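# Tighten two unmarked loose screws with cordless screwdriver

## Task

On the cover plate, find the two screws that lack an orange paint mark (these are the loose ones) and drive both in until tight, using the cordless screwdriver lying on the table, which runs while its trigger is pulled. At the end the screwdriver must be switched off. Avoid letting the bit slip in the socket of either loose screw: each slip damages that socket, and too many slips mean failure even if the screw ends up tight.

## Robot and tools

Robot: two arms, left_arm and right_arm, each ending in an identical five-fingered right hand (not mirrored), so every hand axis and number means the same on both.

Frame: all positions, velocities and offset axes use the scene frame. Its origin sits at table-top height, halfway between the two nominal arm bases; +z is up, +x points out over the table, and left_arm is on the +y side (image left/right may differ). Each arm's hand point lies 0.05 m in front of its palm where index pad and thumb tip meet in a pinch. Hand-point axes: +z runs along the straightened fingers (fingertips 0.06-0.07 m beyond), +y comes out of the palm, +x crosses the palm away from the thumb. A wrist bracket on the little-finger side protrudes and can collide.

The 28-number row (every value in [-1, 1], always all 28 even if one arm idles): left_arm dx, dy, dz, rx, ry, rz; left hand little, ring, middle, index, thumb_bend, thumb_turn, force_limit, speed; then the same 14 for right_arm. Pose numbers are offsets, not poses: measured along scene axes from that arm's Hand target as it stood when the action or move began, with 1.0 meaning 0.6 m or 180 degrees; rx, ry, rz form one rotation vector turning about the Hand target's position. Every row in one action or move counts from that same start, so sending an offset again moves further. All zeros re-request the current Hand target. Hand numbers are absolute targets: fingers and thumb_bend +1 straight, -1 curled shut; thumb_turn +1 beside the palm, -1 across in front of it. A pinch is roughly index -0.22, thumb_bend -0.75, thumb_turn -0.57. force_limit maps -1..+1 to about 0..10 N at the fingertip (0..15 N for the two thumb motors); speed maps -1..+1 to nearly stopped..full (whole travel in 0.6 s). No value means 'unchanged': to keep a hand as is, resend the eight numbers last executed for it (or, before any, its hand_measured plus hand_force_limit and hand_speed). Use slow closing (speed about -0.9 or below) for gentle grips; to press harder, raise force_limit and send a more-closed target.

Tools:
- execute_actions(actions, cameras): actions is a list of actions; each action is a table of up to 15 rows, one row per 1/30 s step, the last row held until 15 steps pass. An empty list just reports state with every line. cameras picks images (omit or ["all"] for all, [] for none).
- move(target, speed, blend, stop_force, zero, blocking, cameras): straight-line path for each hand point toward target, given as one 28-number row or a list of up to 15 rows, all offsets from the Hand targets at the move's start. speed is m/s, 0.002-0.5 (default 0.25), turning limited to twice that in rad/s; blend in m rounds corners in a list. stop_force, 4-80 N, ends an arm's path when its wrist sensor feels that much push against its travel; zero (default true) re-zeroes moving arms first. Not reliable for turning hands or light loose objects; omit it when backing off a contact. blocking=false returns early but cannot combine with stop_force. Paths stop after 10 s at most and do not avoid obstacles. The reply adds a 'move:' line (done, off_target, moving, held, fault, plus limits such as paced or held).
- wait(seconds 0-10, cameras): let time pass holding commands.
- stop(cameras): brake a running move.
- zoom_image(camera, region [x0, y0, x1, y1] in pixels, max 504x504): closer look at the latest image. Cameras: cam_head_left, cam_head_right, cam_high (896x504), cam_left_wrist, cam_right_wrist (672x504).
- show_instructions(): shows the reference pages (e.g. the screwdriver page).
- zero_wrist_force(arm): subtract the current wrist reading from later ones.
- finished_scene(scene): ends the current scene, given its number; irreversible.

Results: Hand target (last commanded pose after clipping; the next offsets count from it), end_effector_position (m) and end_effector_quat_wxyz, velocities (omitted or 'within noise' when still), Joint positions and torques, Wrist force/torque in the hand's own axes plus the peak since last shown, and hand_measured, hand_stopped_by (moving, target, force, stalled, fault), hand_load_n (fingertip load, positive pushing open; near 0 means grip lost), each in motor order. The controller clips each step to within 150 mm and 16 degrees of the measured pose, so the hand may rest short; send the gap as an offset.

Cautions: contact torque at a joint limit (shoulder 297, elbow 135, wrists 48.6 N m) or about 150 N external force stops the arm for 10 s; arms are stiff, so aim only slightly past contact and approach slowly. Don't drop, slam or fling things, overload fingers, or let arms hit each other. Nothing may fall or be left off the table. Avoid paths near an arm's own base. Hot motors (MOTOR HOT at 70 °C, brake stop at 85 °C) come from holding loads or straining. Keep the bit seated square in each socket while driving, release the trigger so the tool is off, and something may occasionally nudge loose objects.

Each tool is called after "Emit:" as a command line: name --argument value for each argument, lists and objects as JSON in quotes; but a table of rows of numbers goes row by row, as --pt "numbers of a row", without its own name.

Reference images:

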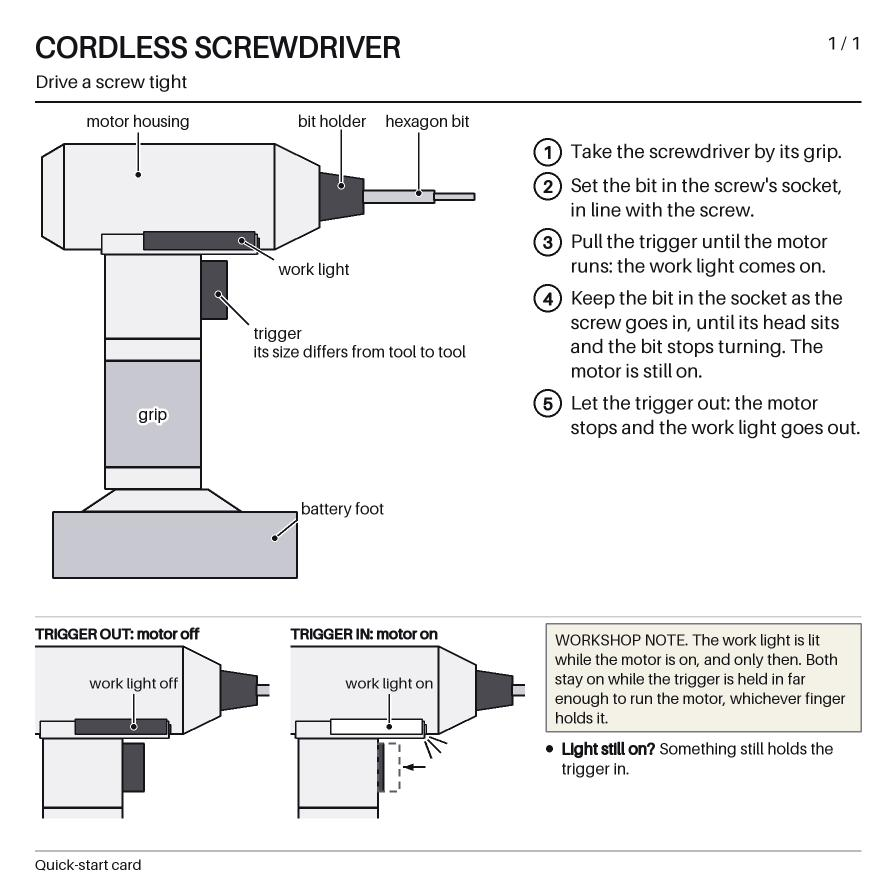

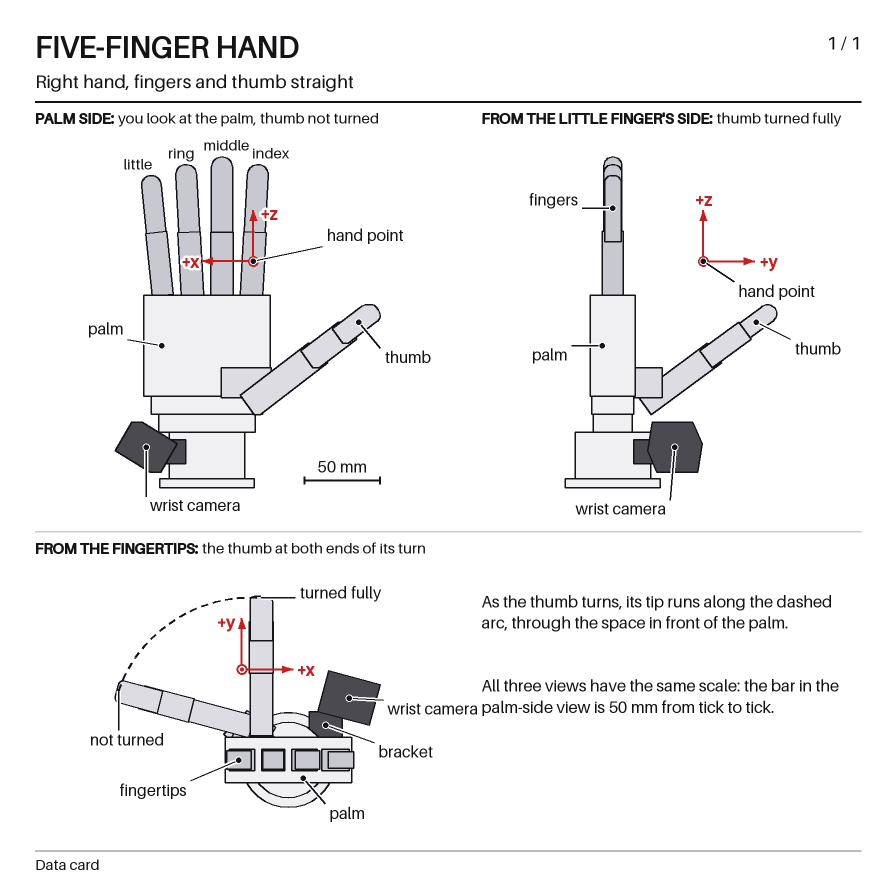

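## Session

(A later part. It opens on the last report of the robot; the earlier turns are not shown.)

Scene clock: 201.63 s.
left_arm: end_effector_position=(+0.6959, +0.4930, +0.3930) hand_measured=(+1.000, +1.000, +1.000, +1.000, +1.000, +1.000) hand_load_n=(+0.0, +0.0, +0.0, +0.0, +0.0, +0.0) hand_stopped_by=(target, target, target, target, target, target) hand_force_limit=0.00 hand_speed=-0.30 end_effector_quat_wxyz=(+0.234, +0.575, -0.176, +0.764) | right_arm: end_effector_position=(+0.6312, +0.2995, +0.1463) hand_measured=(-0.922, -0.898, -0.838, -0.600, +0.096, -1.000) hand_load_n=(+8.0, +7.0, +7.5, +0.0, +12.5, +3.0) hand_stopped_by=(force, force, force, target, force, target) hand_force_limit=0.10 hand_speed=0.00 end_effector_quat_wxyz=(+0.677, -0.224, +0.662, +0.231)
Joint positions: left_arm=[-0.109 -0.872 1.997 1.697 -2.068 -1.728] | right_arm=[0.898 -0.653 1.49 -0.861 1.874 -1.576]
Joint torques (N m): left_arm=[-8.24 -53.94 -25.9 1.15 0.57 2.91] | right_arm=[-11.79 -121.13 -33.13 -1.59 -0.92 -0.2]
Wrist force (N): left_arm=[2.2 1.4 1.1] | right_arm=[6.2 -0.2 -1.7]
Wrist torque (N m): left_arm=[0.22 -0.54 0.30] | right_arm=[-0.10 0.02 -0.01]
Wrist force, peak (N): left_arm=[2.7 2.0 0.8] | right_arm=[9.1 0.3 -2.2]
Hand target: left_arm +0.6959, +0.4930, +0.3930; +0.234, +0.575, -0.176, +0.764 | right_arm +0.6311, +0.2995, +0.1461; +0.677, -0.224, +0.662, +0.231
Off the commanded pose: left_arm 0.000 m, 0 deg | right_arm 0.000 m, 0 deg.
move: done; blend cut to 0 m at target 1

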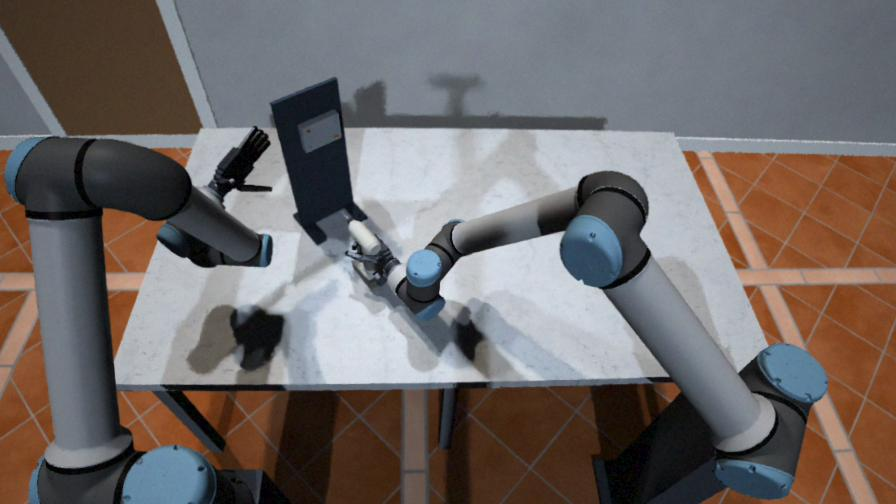

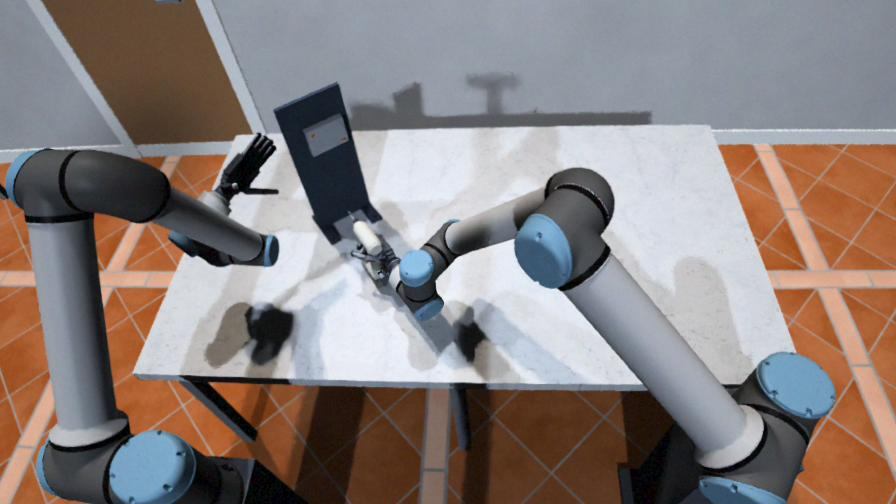

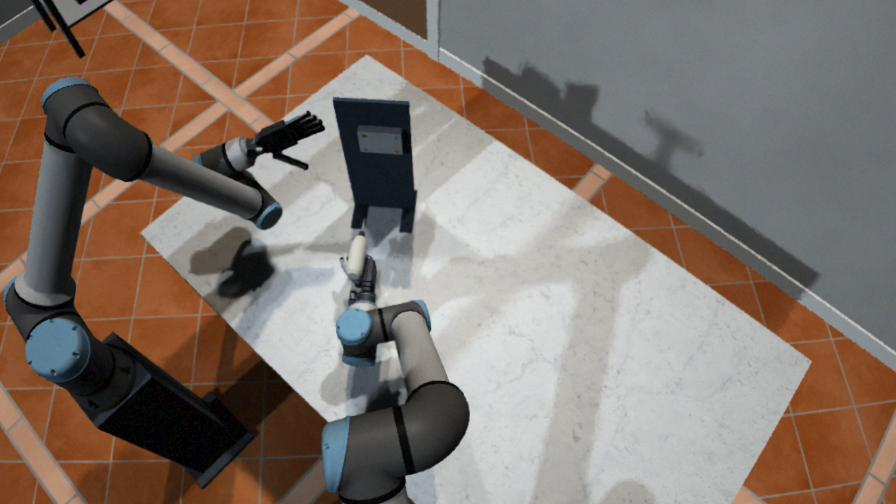

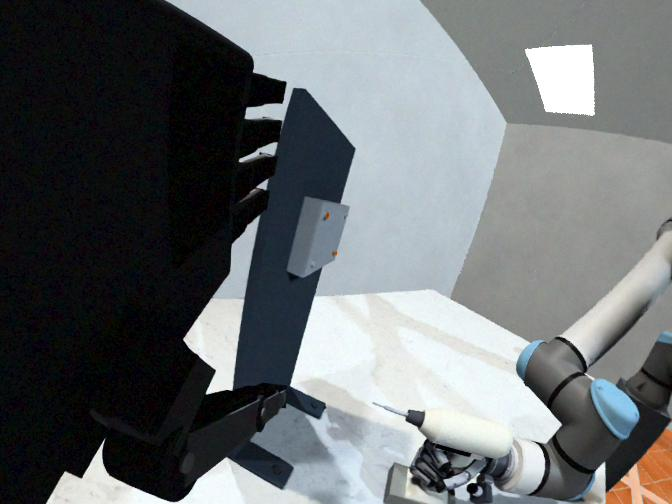

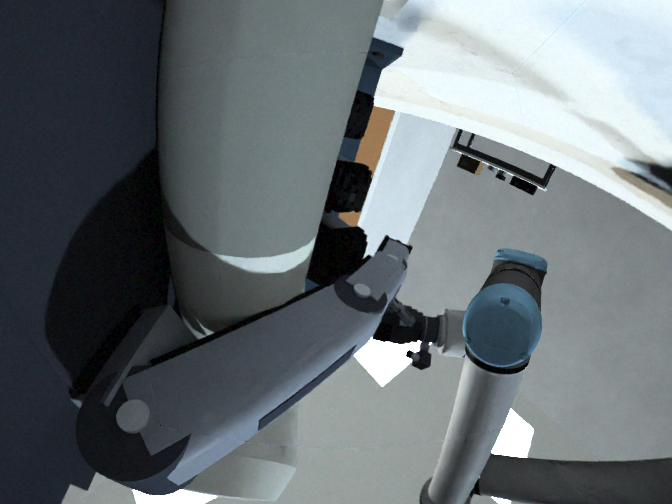

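Emit:
move --target '[0,0,0,0,0,0,1,1,1,1,1,1,0,-0.3,0,0,-0.05,0,0,0,-0.98,-0.98,-0.98,-0.6,-0.98,-1,0.1,0]' --speed 0.015 --stop_force 4 --cameras '["cam_head_left","cam_left_wrist"]'

Emit:
zoom_image --camera "cam_head_left" --region '[330, 200, 430, 300]'

Scene clock: 203.37 s.
left_arm: end_effector_position=(+0.6959, +0.4930, +0.3930) hand_measured=(+1.000, +1.000, +1.000, +1.000, +1.000, +1.000) hand_load_n=(+0.0, +0.0, +0.0, +0.0, +0.0, +0.0) hand_stopped_by=(target, target, target, target, target, target) hand_force_limit=0.00 hand_speed=-0.30 end_effector_quat_wxyz=(+0.234, +0.575, -0.176, +0.764) | right_arm: end_effector_position=(+0.6311, +0.2995, +0.1356) hand_measured=(-0.922, -0.898, -0.838, -0.600, +0.096, -1.000) hand_load_n=(+9.5, +7.5, +7.0, +0.0, +12.5, +2.5) hand_stopped_by=(force, force, force, target, force, target) hand_force_limit=0.10 hand_speed=0.00 end_effector_quat_wxyz=(+0.677, -0.224, +0.662, +0.231)
Joint positions: left_arm=[-0.109 -0.872 1.997 1.697 -2.068 -1.728] | right_arm=[0.898 -0.64 1.488 -0.872 1.874 -1.576]
Joint torques (N m): left_arm=[-4.97 -51.39 -27.79 1.04 0.9 3.81] | right_arm=[-6.9 -120.48 -27.83 -1.63 0.44 -1.76]
Wrist force (N): left_arm=[2.1 1.5 0.6] | right_arm=[5.5 0.2 -1.6]
Wrist torque (N m): left_arm=[0.26 -0.52 0.31] | right_arm=[-0.05 -0.05 -0.03]
Wrist force, peak (N): left_arm=[3.0 1.7 0.5] | right_arm=[7.0 -0.1 -2.0]
Hand target: left_arm +0.6959, +0.4930, +0.3930; +0.234, +0.575, -0.176, +0.764 | right_arm +0.6311, +0.2995, +0.1356; +0.677, -0.224, +0.662, +0.231 (not the last commanded pose)
Off the commanded pose: left_arm 0.000 m, 0 deg | right_arm 0.019 m, 0 deg.
move: contact (right_arm)
Images, in order: cam_head_left, cam_left_wrist.

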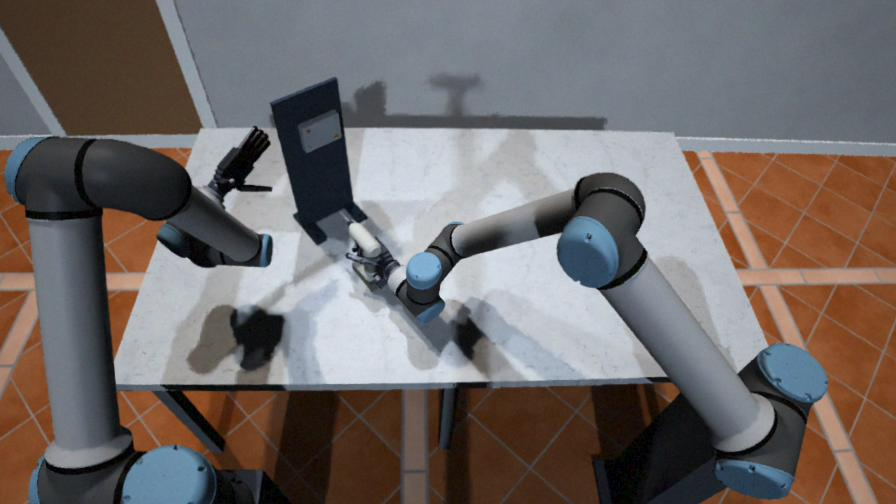

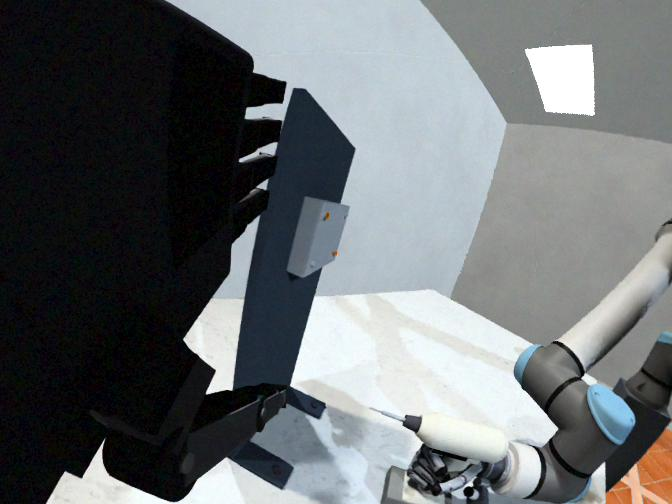

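Scaled by 5.040.

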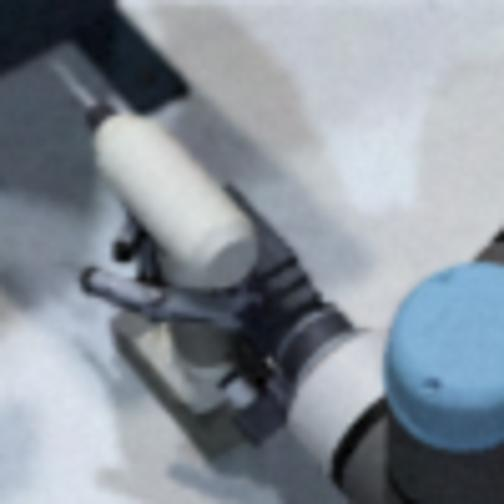

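Emit:
move --target '[0,0,0,0,0,0,1,1,1,1,1,1,0,-0.3,0,0,-0.02,0,0,0,-0.98,-0.98,-0.98,-0.6,-0.98,-1,0.1,0]' --speed 0.005 --stop_force 9 --cameras '["cam_left_wrist"]'

Emit:
zoom_image --camera "cam_left_wrist" --region '[360, 390, 530, 504]'

Scene clock: 204.53 s.
left_arm: end_effector_position=(+0.6959, +0.4930, +0.3930) hand_measured=(+1.000, +1.000, +1.000, +1.000, +1.000, +1.000) hand_load_n=(+0.0, +0.0, +0.0, +0.0, -0.5, +0.0) hand_stopped_by=(target, target, target, target, target, target) hand_force_limit=0.00 hand_speed=-0.30 end_effector_quat_wxyz=(+0.234, +0.575, -0.176, +0.764) | right_arm: end_effector_position=(+0.6311, +0.2994, +0.1352) hand_measured=(-0.922, -0.898, -0.838, -0.600, +0.096, -1.000) hand_load_n=(+10.0, +8.0, +7.0, +0.0, +12.5, +2.5) hand_stopped_by=(force, force, force, target, force, target) hand_force_limit=0.10 hand_speed=0.00 end_effector_quat_wxyz=(+0.677, -0.224, +0.662, +0.231)
Joint positions: left_arm=[-0.109 -0.872 1.997 1.697 -2.068 -1.728] | right_arm=[0.898 -0.639 1.488 -0.872 1.874 -1.576]
Joint torques (N m): left_arm=[-8.84 -53.06 -28.32 0.81 0.77 4.12] | right_arm=[-7.25 -115.13 -24.95 -0.01 0.19 -1.77]
Wrist force (N): left_arm=[2.2 1.4 0.9] | right_arm=[0.9 0.6 -0.6]
Wrist torque (N m): left_arm=[0.23 -0.54 0.30] | right_arm=[-0.08 -0.16 -0.25]
Wrist force, peak (N): left_arm=[2.8 1.5 0.7] | right_arm=[-5.0 0.1 -3.6]
Hand target: left_arm +0.6959, +0.4930, +0.3930; +0.234, +0.575, -0.176, +0.764 | right_arm +0.6311, +0.2994, +0.1352; +0.677, -0.224, +0.662, +0.231 (not the last commanded pose)
Off the commanded pose: left_arm 0.000 m, 0 deg | right_arm 0.012 m, 0 deg.
move: contact (right_arm)
Images, in order: cam_left_wrist.

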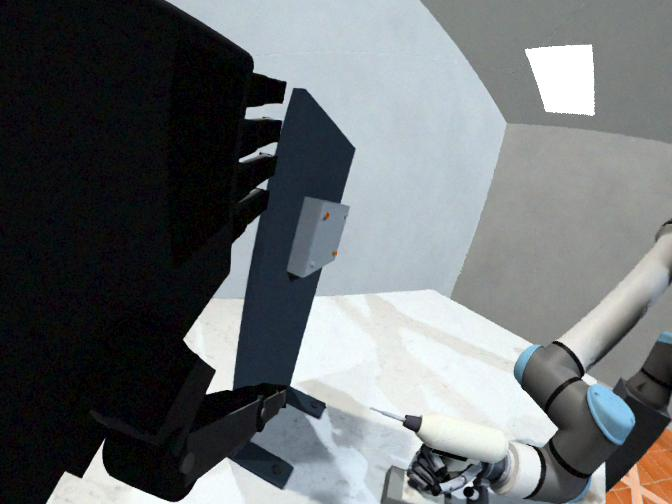

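Scaled by 2.965 from the camera's 672x504 image, which has a finer 960x720 frame.

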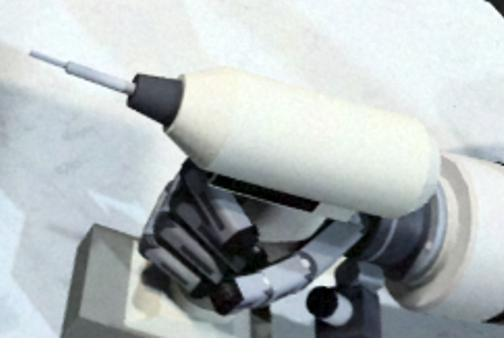

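Emit:
move --target '[0,0,0,0,0,0,1,1,1,1,1,1,0,-0.3,0,0,0,0,0,0,-0.7,-0.7,-0.65,0,0.5,-1,0.1,-0.85]' --cameras '[]'

Emit:
move --target '[0,0,0,0,0,0,1,1,1,1,1,1,0,-0.3,0,0,0,0,0,0,1,1,1,1,1,-1,0.1,-0.6]' --cameras '["cam_head_left","cam_left_wrist","cam_right_wrist","cam_high"]'

Emit:
zoom_image --camera "cam_left_wrist" --region '[360, 390, 530, 504]'

Scene clock: 207.57 s.
Wrist force, peak (N): left_arm=[2.9 1.8 0.6] | right_arm=[6.3 -0.1 -2.3]
Off the commanded pose: left_arm 0.000 m, 0 deg | right_arm 0.000 m, 0 deg.
move: done

Scene clock: 210.40 s.
left_arm: end_effector_position=(+0.6959, +0.4930, +0.3930) hand_measured=(+1.000, +1.000, +1.000, +1.000, +1.000, +1.000) hand_load_n=(+0.0, +0.0, +0.0, +0.0, +0.0, +0.0) hand_stopped_by=(target, target, target, target, target, target) hand_force_limit=0.00 hand_speed=-0.30 end_effector_quat_wxyz=(+0.234, +0.575, -0.176, +0.764) | right_arm: end_effector_position=(+0.6311, +0.2994, +0.1352) hand_measured=(+1.000, +1.000, +1.000, +1.000, +1.000, -1.000) hand_load_n=(+0.0, +0.0, +0.0, +0.0, +0.0, +0.0) hand_stopped_by=(target, target, target, target, target, target) hand_force_limit=0.10 hand_speed=-0.60 end_effector_quat_wxyz=(+0.677, -0.224, +0.662, +0.231)
Joint positions: left_arm=[-0.109 -0.872 1.997 1.697 -2.068 -1.728] | right_arm=[0.898 -0.639 1.488 -0.872 1.874 -1.576]
Joint torques (N m): left_arm=[-3.32 -56.37 -28.9 -0.09 0.78 2.96] | right_arm=[-7.88 -103.73 -30.31 -3.2 0.4 -1.47]
Wrist force (N): left_arm=[2.5 1.5 0.6] | right_arm=[-1.2 0.3 -1.9]
Wrist torque (N m): left_arm=[0.26 -0.57 0.33] | right_arm=[-0.02 0.35 -0.19]
Wrist force, peak (N): left_arm=[2.7 1.8 1.2] | right_arm=[5.2 -0.3 -3.1]
Hand target: left_arm +0.6959, +0.4930, +0.3930; +0.234, +0.575, -0.176, +0.764 | right_arm +0.6311, +0.2994, +0.1352; +0.677, -0.224, +0.662, +0.231
Off the commanded pose: left_arm 0.000 m, 0 deg | right_arm 0.000 m, 0 deg.
move: done
Images, in order: cam_head_left, cam_high, cam_left_wrist, cam_right_wrist.

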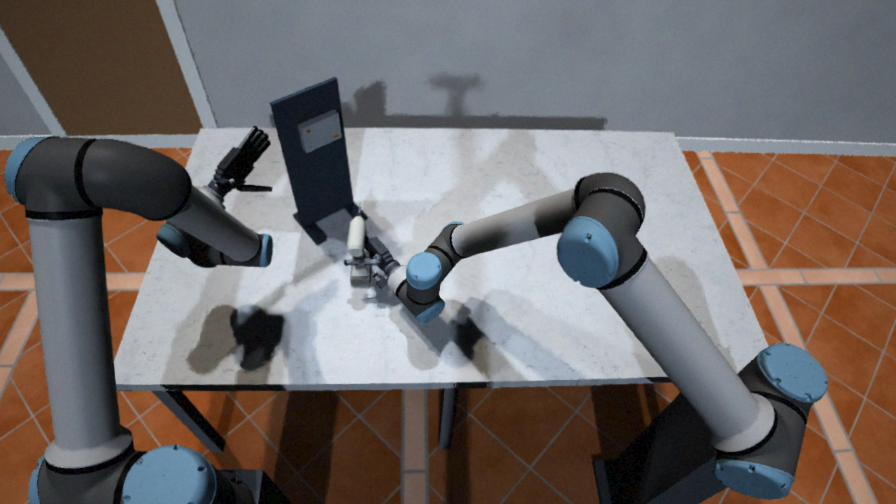

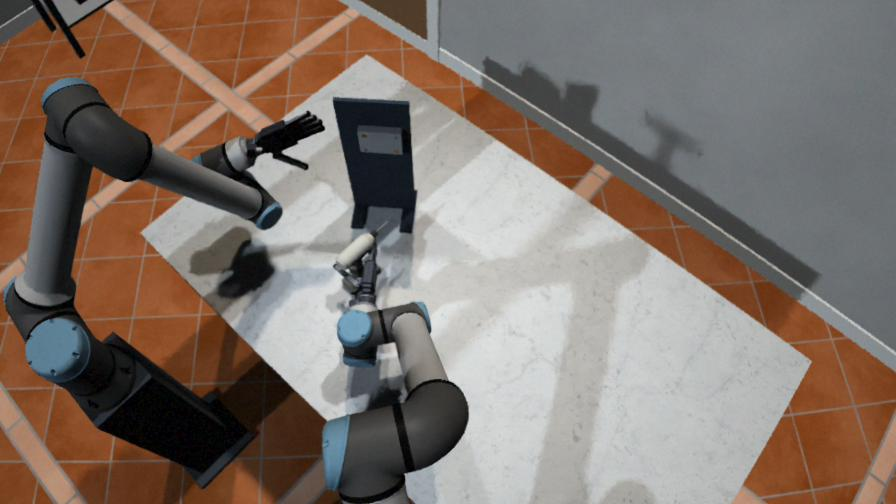

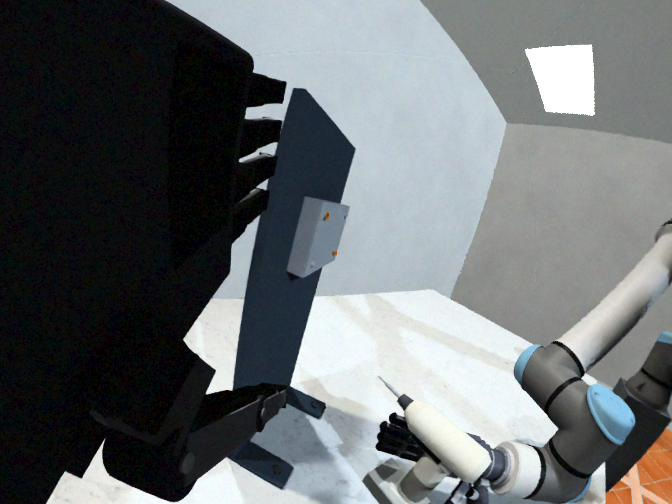

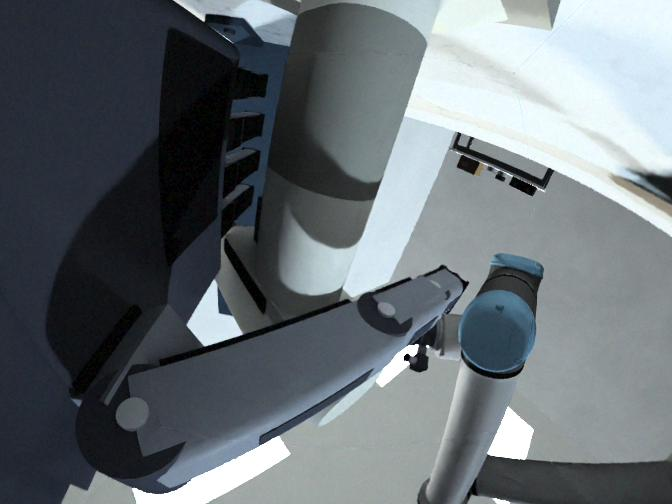

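Scaled by 2.965 from the camera's 672x504 image, which has a finer 960x720 frame.

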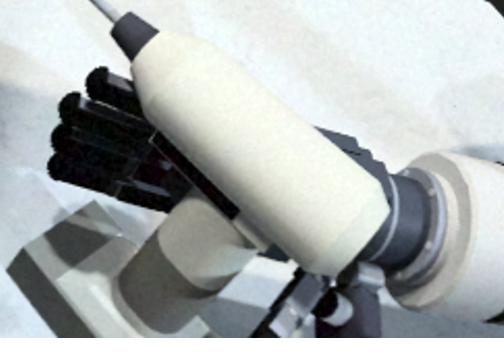

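Emit:
move --target '[0,0,0,0,0,0,1,1,1,1,1,1,0,-0.3,-0.21,-0.163,0,0,0,0,1,1,1,1,1,-1,0.1,-0.6]' --speed 0.08 --stop_force 8 --cameras '["cam_head_left","cam_left_wrist","cam_high"]'

Emit:
zoom_image --camera "cam_left_wrist" --region '[340, 360, 550, 504]'

Scene clock: 213.83 s.
left_arm: end_effector_position=(+0.6959, +0.4930, +0.3930) hand_measured=(+1.000, +1.000, +1.000, +1.000, +1.000, +1.000) hand_load_n=(-0.5, +0.0, +0.0, +0.0, +0.0, +0.0) hand_stopped_by=(target, target, target, target, target, target) hand_force_limit=0.00 hand_speed=-0.30 end_effector_quat_wxyz=(+0.234, +0.575, -0.176, +0.764) | right_arm: end_effector_position=(+0.5051, +0.2016, +0.1352) hand_measured=(+1.000, +1.000, +1.000, +1.000, +1.000, -1.000) hand_load_n=(+0.0, +0.0, +0.0, +0.0, +0.0, +0.0) hand_stopped_by=(target, target, target, target, target, target) hand_force_limit=0.10 hand_speed=-0.60 end_effector_quat_wxyz=(+0.677, -0.224, +0.662, +0.231)
Joint positions: left_arm=[-0.109 -0.872 1.997 1.697 -2.068 -1.728] | right_arm=[0.963 -0.774 1.81 -1.06 1.939 -1.577]
Joint torques (N m): left_arm=[-3.6 -56.12 -26.9 -0.02 0.6 3.07] | right_arm=[-14.59 -79.77 -17.62 -0.3 -1.11 -1.49]
Wrist force (N): left_arm=[2.2 1.4 0.7] | right_arm=[-0.8 0.2 -1.6]
Wrist torque (N m): left_arm=[0.24 -0.52 0.31] | right_arm=[-0.04 0.31 -0.17]
Wrist force, peak (N): left_arm=[2.9 1.7 0.8] | right_arm=[-1.0 0.0 -2.8]
Hand target: left_arm +0.6959, +0.4930, +0.3930; +0.234, +0.575, -0.176, +0.764 | right_arm +0.5051, +0.2016, +0.1352; +0.677, -0.224, +0.662, +0.231
Off the commanded pose: left_arm 0.000 m, 0 deg | right_arm 0.000 m, 0 deg.
move: done
Images, in order: cam_head_left, cam_high, cam_left_wrist.

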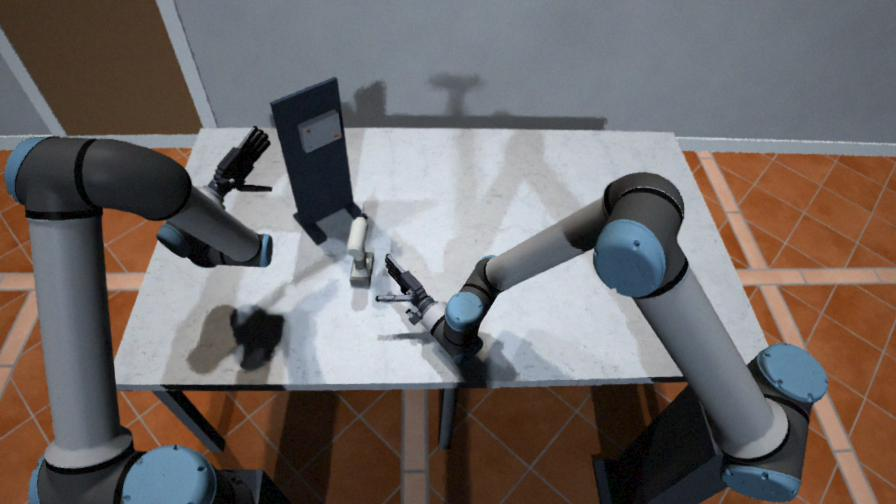

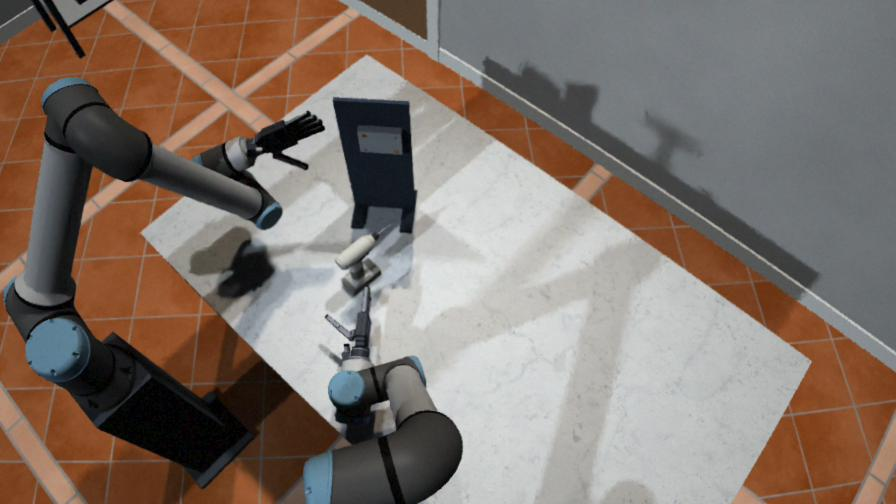

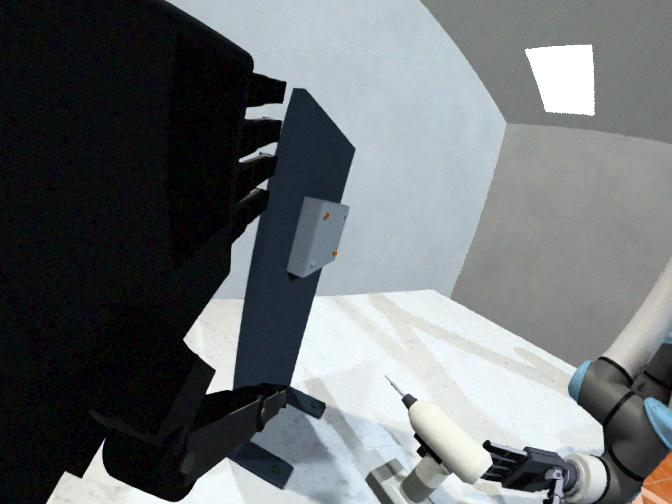

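Scaled by 2.400 from the camera's 672x504 image, which has a finer 960x720 frame.

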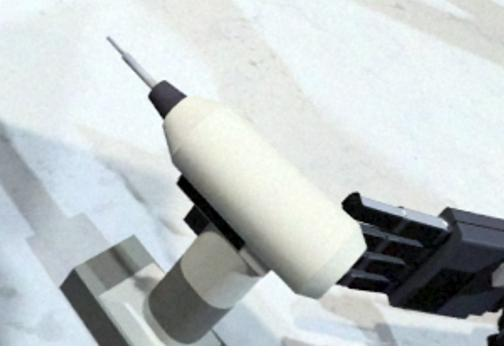

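Emit:
finished_scene --scene 1

The scene is finished: the task was done.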